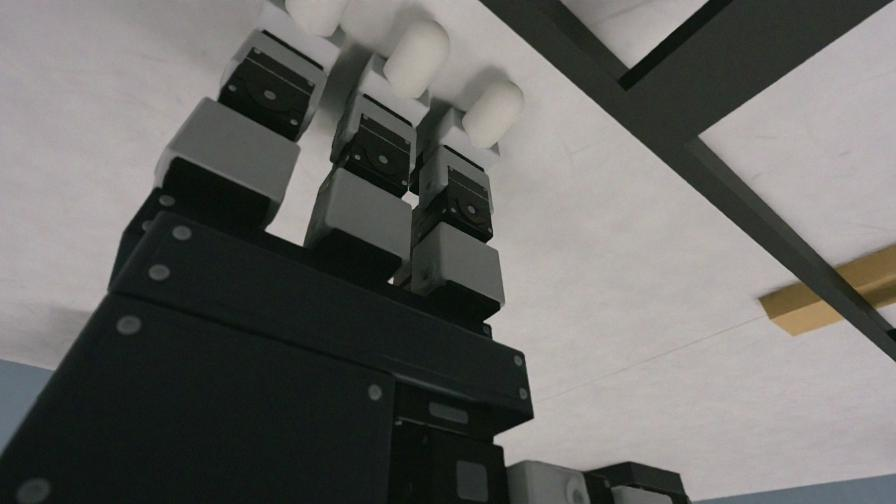

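>>> move(arm7={"target":[0.405,-0.085,0.8188,0,0,1,0.01],"speed":0.05})

>>> move(arm7={"target":[0.405,-0.068,0.8205,0,0,1,0.01],"speed":0.05}, cameras=["arm7_cam_wrist"])

Scene clock: 172.97 s.
Joint torques (N m): arm1=[1.79 -13.27 10.03 -0.08 0.07 0.22] | arm2=[-0.26 0.26 11.99 2.51 0.1 -0.12] | arm3=[1.85 -8.12 7.95 -0.24 -0.01 0.15] | arm4=[-0.91 -4.25 6.95 1.29 0.28 -0.14] | arm5=[0.03 1.67 8.58 2.84 0.15 -0.05] | arm6=[0.73 -6.65 9.91 0.59 0.29 -0.07] | arm7=[2.26 -13.16 9.14 0.88 0 0.13] | arm8=[0.5 -15.62 13.83 -0.24 0.11 0.07]
Motor temperatures (°C): arm1=[34 35 41 29 31 31] | arm2=[36 34 39 34 30 34] | arm3=[36 32 39 31 32 32] | arm4=[33 35 40 32 29 33] | arm5=[32 31 48 29 31 28] | arm6=[30 31 40 29 30 30] | arm7=[36 35 40 31 32 29] | arm8=[34 36 44 32 29 29]
Heat: arm1: hottest joint3_rad 41 °C; arm2: hottest joint3_rad 39 °C; arm3: hottest joint3_rad 39 °C; arm4: hottest joint3_rad 40 °C; arm5: hottest joint3_rad 48 °C; arm6: hottest joint3_rad 40 °C; arm7: hottest joint3_rad 40 °C; arm8: hottest joint3_rad 44 °C.
move: arm7 off_target
Joint velocities: within noise
arm1, arm2, arm3, arm4, arm5, arm6, arm8: as last shown
arm7.joint_positions: joint1_rad=-0.008 joint2_rad=+1.739 joint3_rad=+1.101 joint4_rad=-0.935 joint5_rad=+0.001 joint6_rad=-0.044 hand_index_mcp=+0.755 hand_index_abd=+0.000 hand_index_pip=+0.579 hand_index_dip=-0.596 hand_middle_mcp=+0.755 hand_middle_abd=+0.000 hand_middle_pip=+0.578 hand_middle_dip=-0.596 hand_ring_mcp=+0.755 hand_ring_abd=+0.000 hand_ring_pip=+0.578 hand_ring_dip=-0.597 hand_thumb_cmc=+0.712 hand_thumb_axl=+0.677 hand_thumb_mcp=+0.223 hand_thumb_ipl=+0.168 hand_current_limit=+0.750 hand_speed=-0.600
arm7.joint_status: not commanded
arm7.hand_state: goal,goal,goal,goal,goal,goal,goal,goal,goal,goal,goal,goal,goal,goal,goal,goal
arm7.index_mcp_current_ma: 1
arm7.index_abd_current_ma: 0
arm7.index_pip_current_ma: 6
arm7.index_dip_current_ma: 8
arm7.middle_mcp_current_ma: 1
arm7.middle_abd_current_ma: 0
arm7.middle_pip_current_ma: 5
arm7.middle_dip_current_ma: 8
arm7.ring_mcp_current_ma: 1
arm7.ring_abd_current_ma: 1
arm7.ring_pip_current_ma: 5
arm7.ring_dip_current_ma: 7
arm7.thumb_cmc_current_ma: -4
arm7.thumb_axl_current_ma: -1
arm7.thumb_mcp_current_ma: -8
arm7.thumb_ipl_current_ma: -1
arm7.hand_goal_index_mcp: 0.754
arm7.hand_goal_index_abd: 0.000
arm7.hand_goal_index_pip: 0.576
arm7.hand_goal_index_dip: -0.600
arm7.hand_goal_middle_mcp: 0.754
arm7.hand_goal_middle_abd: 0.000
arm7.hand_goal_middle_pip: 0.576
arm7.hand_goal_middle_dip: -0.600
arm7.hand_goal_ring_mcp: 0.754
arm7.hand_goal_ring_abd: 0.000
arm7.hand_goal_ring_pip: 0.576
arm7.hand_goal_ring_dip: -0.600
arm7.hand_goal_thumb_cmc: 0.714
arm7.hand_goal_thumb_axl: 0.678
arm7.hand_goal_thumb_mcp: 0.226
arm7.hand_goal_thumb_ipl: 0.168
arm7.hand: x=+0.4083 y=-0.1042 z=+0.8146 quat_wxyz=(+0.001, +0.000, +1.000, -0.002) (m; scene frame)
arm7.hand_target: x=+0.4049 y=-0.0858 z=+0.8191 quat_wxyz=(+0.000, +0.000, +1.000, +0.010) (m; scene frame)
arm7.hand_status: off_target (0.020 m and 1.3 deg from the pose sent, 0.049 m and 2.5 deg at the start)
pictures: none

Scene clock: 173.97 s.
Joint torques (N m): arm1=[1.85 -13.22 10.1 -0.1 0.08 0.2] | arm2=[-0.67 -0.15 12.1 2.48 0.03 -0.13] | arm3=[1.85 -8.06 7.95 -0.21 -0.01 0.15] | arm4=[-0.97 -4.25 6.94 1.29 0.28 -0.15] | arm5=[-0.03 2.14 8.68 2.78 0.11 -0.07] | arm6=[0.85 -6.83 9.89 0.59 0.28 -0.08] | arm7=[2.49 -13.22 10.36 1.03 -0.01 0.14] | arm8=[0.62 -15.21 14.13 -0.14 0.16 -0.05]
Motor temperatures (°C): arm1=[34 35 41 29 31 31] | arm2=[36 34 39 34 30 34] | arm3=[36 32 39 31 32 32] | arm4=[33 35 40 32 29 33] | arm5=[32 31 48 29 31 28] | arm6=[30 31 40 29 30 30] | arm7=[36 35 40 31 32 29] | arm8=[34 36 44 32 29 29]
Heat: arm1: hottest joint3_rad 41 °C; arm2: hottest joint3_rad 39 °C; arm3: hottest joint3_rad 39 °C; arm4: hottest joint3_rad 40 °C; arm5: hottest joint3_rad 48 °C; arm6: hottest joint3_rad 40 °C; arm7: hottest joint3_rad 40 °C; arm8: hottest joint3_rad 44 °C.
move: arm7 off_target
Joint velocities: within noise
arm1, arm2, arm3, arm4, arm5, arm6, arm8: as last shown
arm7.joint_positions: joint1_rad=-0.008 joint2_rad=+1.765 joint3_rad=+1.138 joint4_rad=-0.962 joint5_rad=+0.001 joint6_rad=-0.042 hand_index_mcp=+0.765 hand_index_abd=+0.000 hand_index_pip=+0.579 hand_index_dip=-0.602 hand_middle_mcp=+0.764 hand_middle_abd=+0.000 hand_middle_pip=+0.578 hand_middle_dip=-0.601 hand_ring_mcp=+0.763 hand_ring_abd=+0.000 hand_ring_pip=+0.578 hand_ring_dip=-0.601 hand_thumb_cmc=+0.712 hand_thumb_axl=+0.677 hand_thumb_mcp=+0.223 hand_thumb_ipl=+0.168 hand_current_limit=+0.750 hand_speed=-0.600
arm7.joint_status: not commanded
arm7.hand_state: goal,goal,goal,goal,goal,goal,goal,goal,goal,goal,goal,goal,goal,goal,goal,goal
arm7.index_mcp_current_ma: 31
arm7.index_abd_current_ma: 0
arm7.index_pip_current_ma: 6
arm7.index_dip_current_ma: -3
arm7.middle_mcp_current_ma: 29
arm7.middle_abd_current_ma: 0
arm7.middle_pip_current_ma: 4
arm7.middle_dip_current_ma: -2
arm7.ring_mcp_current_ma: 25
arm7.ring_abd_current_ma: 1
arm7.ring_pip_current_ma: 4
arm7.ring_dip_current_ma: -2
arm7.thumb_cmc_current_ma: -4
arm7.thumb_axl_current_ma: -1
arm7.thumb_mcp_current_ma: -8
arm7.thumb_ipl_current_ma: -1
arm7.hand_goal_index_mcp: 0.754
arm7.hand_goal_index_abd: 0.000
arm7.hand_goal_index_pip: 0.576
arm7.hand_goal_index_dip: -0.600
arm7.hand_goal_middle_mcp: 0.754
arm7.hand_goal_middle_abd: 0.000
arm7.hand_goal_middle_pip: 0.576
arm7.hand_goal_middle_dip: -0.600
arm7.hand_goal_ring_mcp: 0.754
arm7.hand_goal_ring_abd: 0.000
arm7.hand_goal_ring_pip: 0.576
arm7.hand_goal_ring_dip: -0.600
arm7.hand_goal_thumb_cmc: 0.714
arm7.hand_goal_thumb_axl: 0.678
arm7.hand_goal_thumb_mcp: 0.226
arm7.hand_goal_thumb_ipl: 0.168
arm7.hand: x=+0.4086 y=-0.0964 z=+0.8130 quat_wxyz=(+0.000, +0.000, +1.000, -0.010) (m; scene frame)
arm7.hand_target: x=+0.4049 y=-0.0696 z=+0.8213 quat_wxyz=(+0.000, +0.000, +1.000, +0.010) (m; scene frame)
arm7.hand_status: off_target (0.030 m and 2.3 deg from the pose sent, 0.037 m and 1.3 deg at the start)
pictures: arm7_cam_wrist
Images, in order (width x height): arm7_cam_wrist 896x504.

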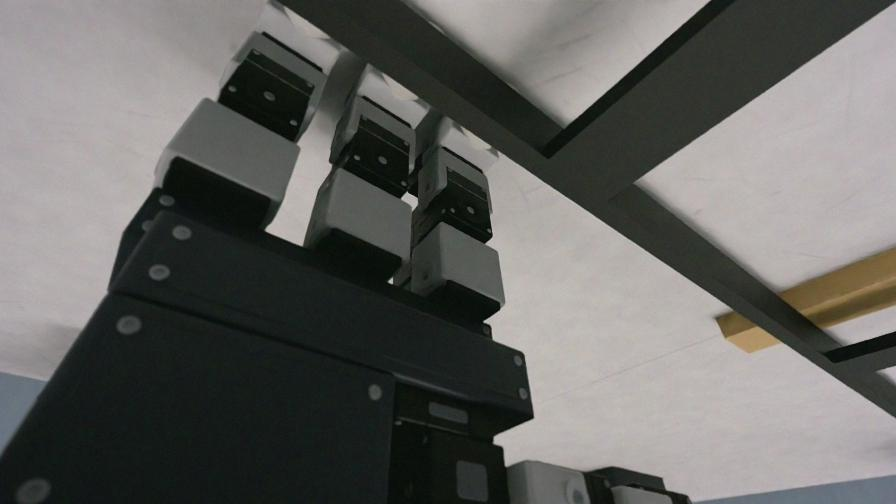

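>>> move(arm7={"joints":{"hand_index_dip":-0.8,"hand_middle_dip":-0.8,"hand_ring_dip":-0.8}})

>>> move(arm7={"target":[0.405,-0.066,0.850,0,0,0.999,0.035],"speed":0.05}, cameras=["arm7_cam_wrist"])

Scene clock: 176.47 s.
Joint torques (N m): arm1=[1.67 -13.33 10.02 -0.01 0.07 0.2] | arm2=[-0.5 0.44 12.19 2.66 0.06 -0.09] | arm3=[1.79 -8.06 7.97 -0.2 -0.02 0.15] | arm4=[-0.97 -4.19 6.95 1.31 0.28 -0.14] | arm5=[-0.85 1.67 8.75 2.78 0.04 -0.11] | arm6=[0.79 -6.77 9.89 0.61 0.28 -0.08] | arm7=[2.37 -14.27 9.66 1.1 0 0.13] | arm8=[0.5 -15.62 13.93 -0.43 0.1 -0.03]
Motor temperatures (°C): arm1=[34 35 41 29 31 30] | arm2=[36 34 39 34 30 34] | arm3=[36 32 39 31 32 32] | arm4=[33 35 40 32 29 33] | arm5=[32 31 48 29 31 28] | arm6=[30 31 40 29 30 30] | arm7=[36 35 40 31 32 29] | arm8=[34 36 44 32 29 29]
Heat: arm1: hottest joint3_rad 41 °C; arm2: hottest joint3_rad 39 °C; arm3: hottest joint3_rad 39 °C; arm4: hottest joint3_rad 40 °C; arm5: hottest joint3_rad 48 °C; arm6: hottest joint3_rad 40 °C; arm7: hottest joint3_rad 40 °C; arm8: hottest joint3_rad 44 °C.
move: arm7 off_target
Joint velocities: within noise
arm1, arm2, arm3, arm4, arm5, arm6, arm8: as last shown
arm7.joint_positions: joint1_rad=-0.008 joint2_rad=+1.776 joint3_rad=+1.148 joint4_rad=-0.962 joint5_rad=+0.001 joint6_rad=-0.042 hand_index_mcp=+0.781 hand_index_abd=+0.000 hand_index_pip=+0.602 hand_index_dip=-0.702 hand_middle_mcp=+0.781 hand_middle_abd=+0.000 hand_middle_pip=+0.599 hand_middle_dip=-0.700 hand_ring_mcp=+0.778 hand_ring_abd=+0.000 hand_ring_pip=+0.599 hand_ring_dip=-0.700 hand_thumb_cmc=+0.712 hand_thumb_axl=+0.677 hand_thumb_mcp=+0.223 hand_thumb_ipl=+0.168 hand_current_limit=+0.750 hand_speed=-0.600
arm7.joint_status: hand_index_dip off_target (ended at -0.702, target -0.800); hand_middle_dip off_target (ended at -0.700, target -0.800); hand_ring_dip off_target (ended at -0.700, target -0.800)
arm7.hand_state: blocked,goal,blocked,blocked,blocked,goal,blocked,blocked,blocked,goal,blocked,blocked,goal,goal,goal,goal
arm7.index_mcp_current_ma: 91
arm7.index_abd_current_ma: 0
arm7.index_pip_current_ma: 84
arm7.index_dip_current_ma: 397
arm7.middle_mcp_current_ma: 92
arm7.middle_abd_current_ma: 0
arm7.middle_pip_current_ma: 72
arm7.middle_dip_current_ma: 405
arm7.ring_mcp_current_ma: 82
arm7.ring_abd_current_ma: 1
arm7.ring_pip_current_ma: 73
arm7.ring_dip_current_ma: 406
arm7.thumb_cmc_current_ma: -4
arm7.thumb_axl_current_ma: -1
arm7.thumb_mcp_current_ma: -9
arm7.thumb_ipl_current_ma: -1
arm7.hand_goal_index_mcp: 0.754
arm7.hand_goal_index_abd: 0.000
arm7.hand_goal_index_pip: 0.576
arm7.hand_goal_index_dip: -0.800
arm7.hand_goal_middle_mcp: 0.754
arm7.hand_goal_middle_abd: 0.000
arm7.hand_goal_middle_pip: 0.576
arm7.hand_goal_middle_dip: -0.800
arm7.hand_goal_ring_mcp: 0.754
arm7.hand_goal_ring_abd: 0.000
arm7.hand_goal_ring_pip: 0.576
arm7.hand_goal_ring_dip: -0.800
arm7.hand_goal_thumb_cmc: 0.714
arm7.hand_goal_thumb_axl: 0.678
arm7.hand_goal_thumb_mcp: 0.226
arm7.hand_goal_thumb_ipl: 0.168
arm7.hand: x=+0.4086 y=-0.0934 z=+0.8107 quat_wxyz=(+0.000, +0.000, +1.000, -0.011) (m; scene frame)
arm7.hand_target: x=+0.4049 y=-0.0696 z=+0.8211 quat_wxyz=(+0.000, +0.000, +1.000, +0.010) (m; scene frame)
arm7.hand_status: not commanded
pictures: none

Scene clock: 177.53 s.
Joint torques (N m): arm1=[1.44 -13.51 10.1 -0.16 0.09 0.21] | arm2=[-0.73 0.09 12.33 2.5 0.08 -0.14] | arm3=[1.96 -8.12 7.94 -0.23 -0.02 0.14] | arm4=[-0.97 -4.19 6.97 1.31 0.28 -0.14] | arm5=[-0.32 0.97 8.46 2.86 0.12 -0.08] | arm6=[0.73 -6.65 9.89 0.58 0.3 -0.07] | arm7=[2.37 -19.14 9.11 1.05 -0.08 0.13] | arm8=[1.44 -14.86 13.91 -0.25 0.13 0.03]
Motor temperatures (°C): arm1=[34 35 41 29 31 30] | arm2=[36 34 39 34 30 34] | arm3=[36 32 39 31 32 32] | arm4=[33 35 40 32 29 33] | arm5=[32 31 48 29 31 28] | arm6=[30 31 40 29 30 30] | arm7=[36 35 40 31 32 29] | arm8=[34 36 44 32 29 29]
Heat: arm1: hottest joint3_rad 41 °C; arm2: hottest joint3_rad 39 °C; arm3: hottest joint3_rad 39 °C; arm4: hottest joint3_rad 40 °C; arm5: hottest joint3_rad 48 °C; arm6: hottest joint3_rad 40 °C; arm7: hottest joint3_rad 40 °C; arm8: hottest joint3_rad 44 °C.
move: arm7 off_target
Joint velocities: within noise
arm1, arm2, arm3, arm4, arm5, arm6, arm8: as last shown
arm7.joint_positions: joint1_rad=-0.008 joint2_rad=+1.775 joint3_rad=+1.148 joint4_rad=-0.962 joint5_rad=+0.001 joint6_rad=-0.042 hand_index_mcp=+0.781 hand_index_abd=+0.000 hand_index_pip=+0.603 hand_index_dip=-0.702 hand_middle_mcp=+0.781 hand_middle_abd=+0.000 hand_middle_pip=+0.600 hand_middle_dip=-0.700 hand_ring_mcp=+0.779 hand_ring_abd=+0.000 hand_ring_pip=+0.600 hand_ring_dip=-0.700 hand_thumb_cmc=+0.712 hand_thumb_axl=+0.677 hand_thumb_mcp=+0.223 hand_thumb_ipl=+0.168 hand_current_limit=+0.750 hand_speed=-0.600
arm7.joint_status: not commanded
arm7.hand_state: blocked,goal,blocked,blocked,blocked,goal,blocked,blocked,blocked,goal,blocked,blocked,goal,goal,goal,goal
arm7.index_mcp_current_ma: 91
arm7.index_abd_current_ma: 0
arm7.index_pip_current_ma: 87
arm7.index_dip_current_ma: 397
arm7.middle_mcp_current_ma: 93
arm7.middle_abd_current_ma: 0
arm7.middle_pip_current_ma: 75
arm7.middle_dip_current_ma: 405
arm7.ring_mcp_current_ma: 84
arm7.ring_abd_current_ma: 1
arm7.ring_pip_current_ma: 76
arm7.ring_dip_current_ma: 405
arm7.thumb_cmc_current_ma: -4
arm7.thumb_axl_current_ma: -1
arm7.thumb_mcp_current_ma: -9
arm7.thumb_ipl_current_ma: -1
arm7.hand_goal_index_mcp: 0.754
arm7.hand_goal_index_abd: 0.000
arm7.hand_goal_index_pip: 0.576
arm7.hand_goal_index_dip: -0.800
arm7.hand_goal_middle_mcp: 0.754
arm7.hand_goal_middle_abd: 0.000
arm7.hand_goal_middle_pip: 0.576
arm7.hand_goal_middle_dip: -0.800
arm7.hand_goal_ring_mcp: 0.754
arm7.hand_goal_ring_abd: 0.000
arm7.hand_goal_ring_pip: 0.576
arm7.hand_goal_ring_dip: -0.800
arm7.hand_goal_thumb_cmc: 0.714
arm7.hand_goal_thumb_axl: 0.678
arm7.hand_goal_thumb_mcp: 0.226
arm7.hand_goal_thumb_ipl: 0.168
arm7.hand: x=+0.4085 y=-0.0932 z=+0.8115 quat_wxyz=(+0.000, +0.000, +1.000, -0.010) (m; scene frame)
arm7.hand_target: x=+0.4050 y=-0.0679 z=+0.8505 quat_wxyz=(+0.000, +0.000, +0.999, +0.035) (m; scene frame)
arm7.hand_status: off_target (0.047 m and 5.2 deg from the pose sent, 0.048 m and 5.3 deg at the start)
pictures: arm7_cam_wrist
Images, in order (width x height): arm7_cam_wrist 896x504.

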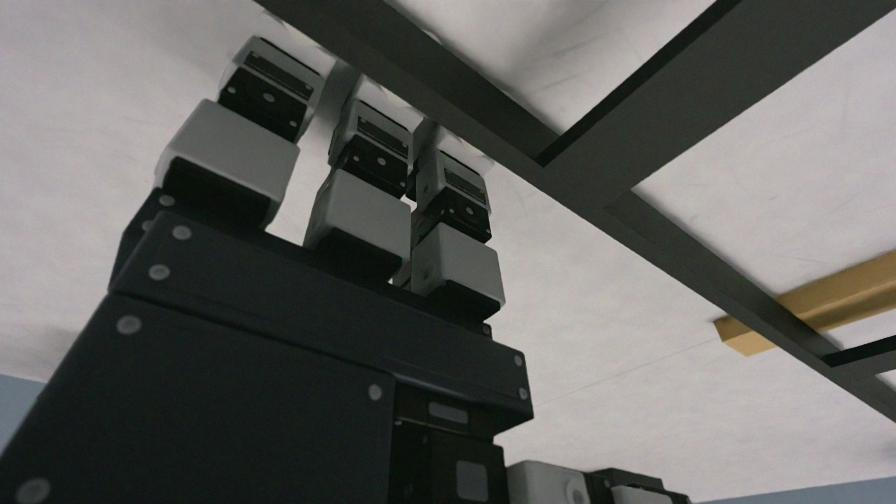

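>>> move(arm7={"target":[0.405,-0.066,0.900,0,0,0.999,0.035],"speed":0.05}, cameras=["arm7_cam_wrist"])

Scene clock: 179.80 s.
Joint torques (N m): arm1=[1.96 -13.22 9.98 -0.02 0.07 0.21] | arm2=[-0.56 0.21 12.23 2.5 0.04 -0.15] | arm3=[1.73 -8 7.95 -0.21 -0.01 0.15] | arm4=[-1.03 -4.19 6.97 1.31 0.28 -0.14] | arm5=[-0.62 1.32 8.95 2.95 0.11 -0.16] | arm6=[0.85 -6.83 9.89 0.59 0.29 -0.07] | arm7=[2.26 -16.09 9.8 0.79 -0.01 0.12] | arm8=[0.09 -15.56 13.89 -0.17 0.21 0.03]
Motor temperatures (°C): arm1=[34 35 42 29 31 30] | arm2=[36 34 39 34 30 34] | arm3=[36 32 39 31 32 32] | arm4=[33 35 40 32 29 33] | arm5=[32 31 48 29 31 28] | arm6=[30 31 40 29 30 30] | arm7=[36 36 40 31 32 29] | arm8=[34 36 44 32 29 29]
Heat: arm1: hottest joint3_rad 42 °C; arm2: hottest joint3_rad 39 °C; arm3: hottest joint3_rad 39 °C; arm4: hottest joint3_rad 40 °C; arm5: hottest joint3_rad 48 °C; arm6: hottest joint3_rad 40 °C; arm7: hottest joint3_rad 40 °C; arm8: hottest joint3_rad 44 °C.
move: arm7 off_target
Joint velocities: within noise
arm1, arm2, arm3, arm4, arm5, arm6, arm8: as last shown
arm7.joint_positions: joint1_rad=-0.008 joint2_rad=+1.681 joint3_rad=+1.215 joint4_rad=-1.080 joint5_rad=+0.000 joint6_rad=-0.042 hand_index_mcp=+0.755 hand_index_abd=+0.000 hand_index_pip=+0.579 hand_index_dip=-0.798 hand_middle_mcp=+0.755 hand_middle_abd=+0.000 hand_middle_pip=+0.578 hand_middle_dip=-0.797 hand_ring_mcp=+0.755 hand_ring_abd=+0.000 hand_ring_pip=+0.578 hand_ring_dip=-0.798 hand_thumb_cmc=+0.712 hand_thumb_axl=+0.677 hand_thumb_mcp=+0.223 hand_thumb_ipl=+0.168 hand_current_limit=+0.750 hand_speed=-0.600
arm7.joint_status: not commanded
arm7.hand_state: goal,goal,goal,goal,goal,goal,goal,goal,goal,goal,goal,goal,goal,goal,goal,goal
arm7.index_mcp_current_ma: 2
arm7.index_abd_current_ma: 0
arm7.index_pip_current_ma: 6
arm7.index_dip_current_ma: 5
arm7.middle_mcp_current_ma: 2
arm7.middle_abd_current_ma: 0
arm7.middle_pip_current_ma: 5
arm7.middle_dip_current_ma: 5
arm7.ring_mcp_current_ma: 2
arm7.ring_abd_current_ma: 1
arm7.ring_pip_current_ma: 5
arm7.ring_dip_current_ma: 5
arm7.thumb_cmc_current_ma: -4
arm7.thumb_axl_current_ma: -1
arm7.thumb_mcp_current_ma: -9
arm7.thumb_ipl_current_ma: -1
arm7.hand_goal_index_mcp: 0.754
arm7.hand_goal_index_abd: 0.000
arm7.hand_goal_index_pip: 0.576
arm7.hand_goal_index_dip: -0.800
arm7.hand_goal_middle_mcp: 0.754
arm7.hand_goal_middle_abd: 0.000
arm7.hand_goal_middle_pip: 0.576
arm7.hand_goal_middle_dip: -0.800
arm7.hand_goal_ring_mcp: 0.754
arm7.hand_goal_ring_abd: 0.000
arm7.hand_goal_ring_pip: 0.576
arm7.hand_goal_ring_dip: -0.800
arm7.hand_goal_thumb_cmc: 0.714
arm7.hand_goal_thumb_axl: 0.678
arm7.hand_goal_thumb_mcp: 0.226
arm7.hand_goal_thumb_ipl: 0.168
arm7.on_its_own: hand_index_dip moved -0.096 to your old target -0.800; hand_middle_dip moved -0.097 to your old target -0.800; hand_ring_dip moved -0.097 to your old target -0.800
arm7.hand: x=+0.4087 y=-0.0843 z=+0.8795 quat_wxyz=(+0.001, +0.000, +1.000, +0.011) (m; scene frame)
arm7.hand_target: x=+0.4050 y=-0.0670 z=+0.9004 quat_wxyz=(+0.000, +0.000, +0.999, +0.035) (m; scene frame)
arm7.hand_status: off_target (0.028 m and 2.7 deg from the pose sent, 0.093 m and 5.2 deg at the start)
pictures: arm7_cam_wrist
Images, in order (width x height): arm7_cam_wrist 896x504.

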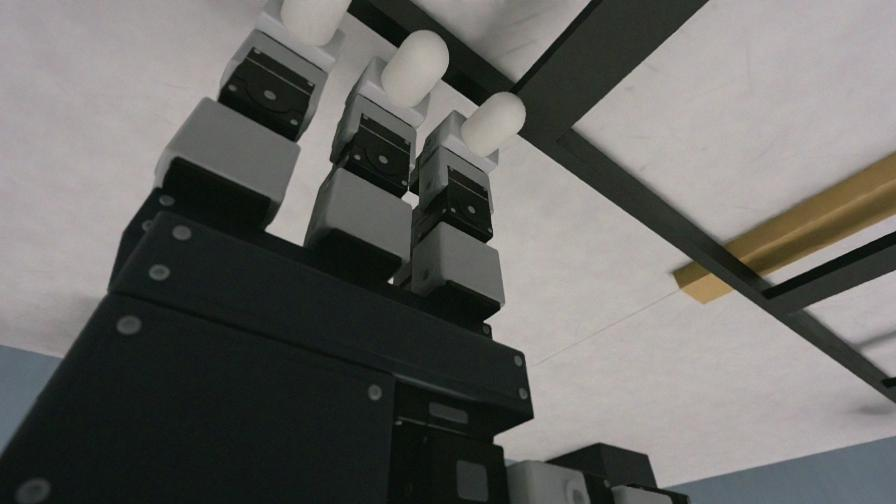

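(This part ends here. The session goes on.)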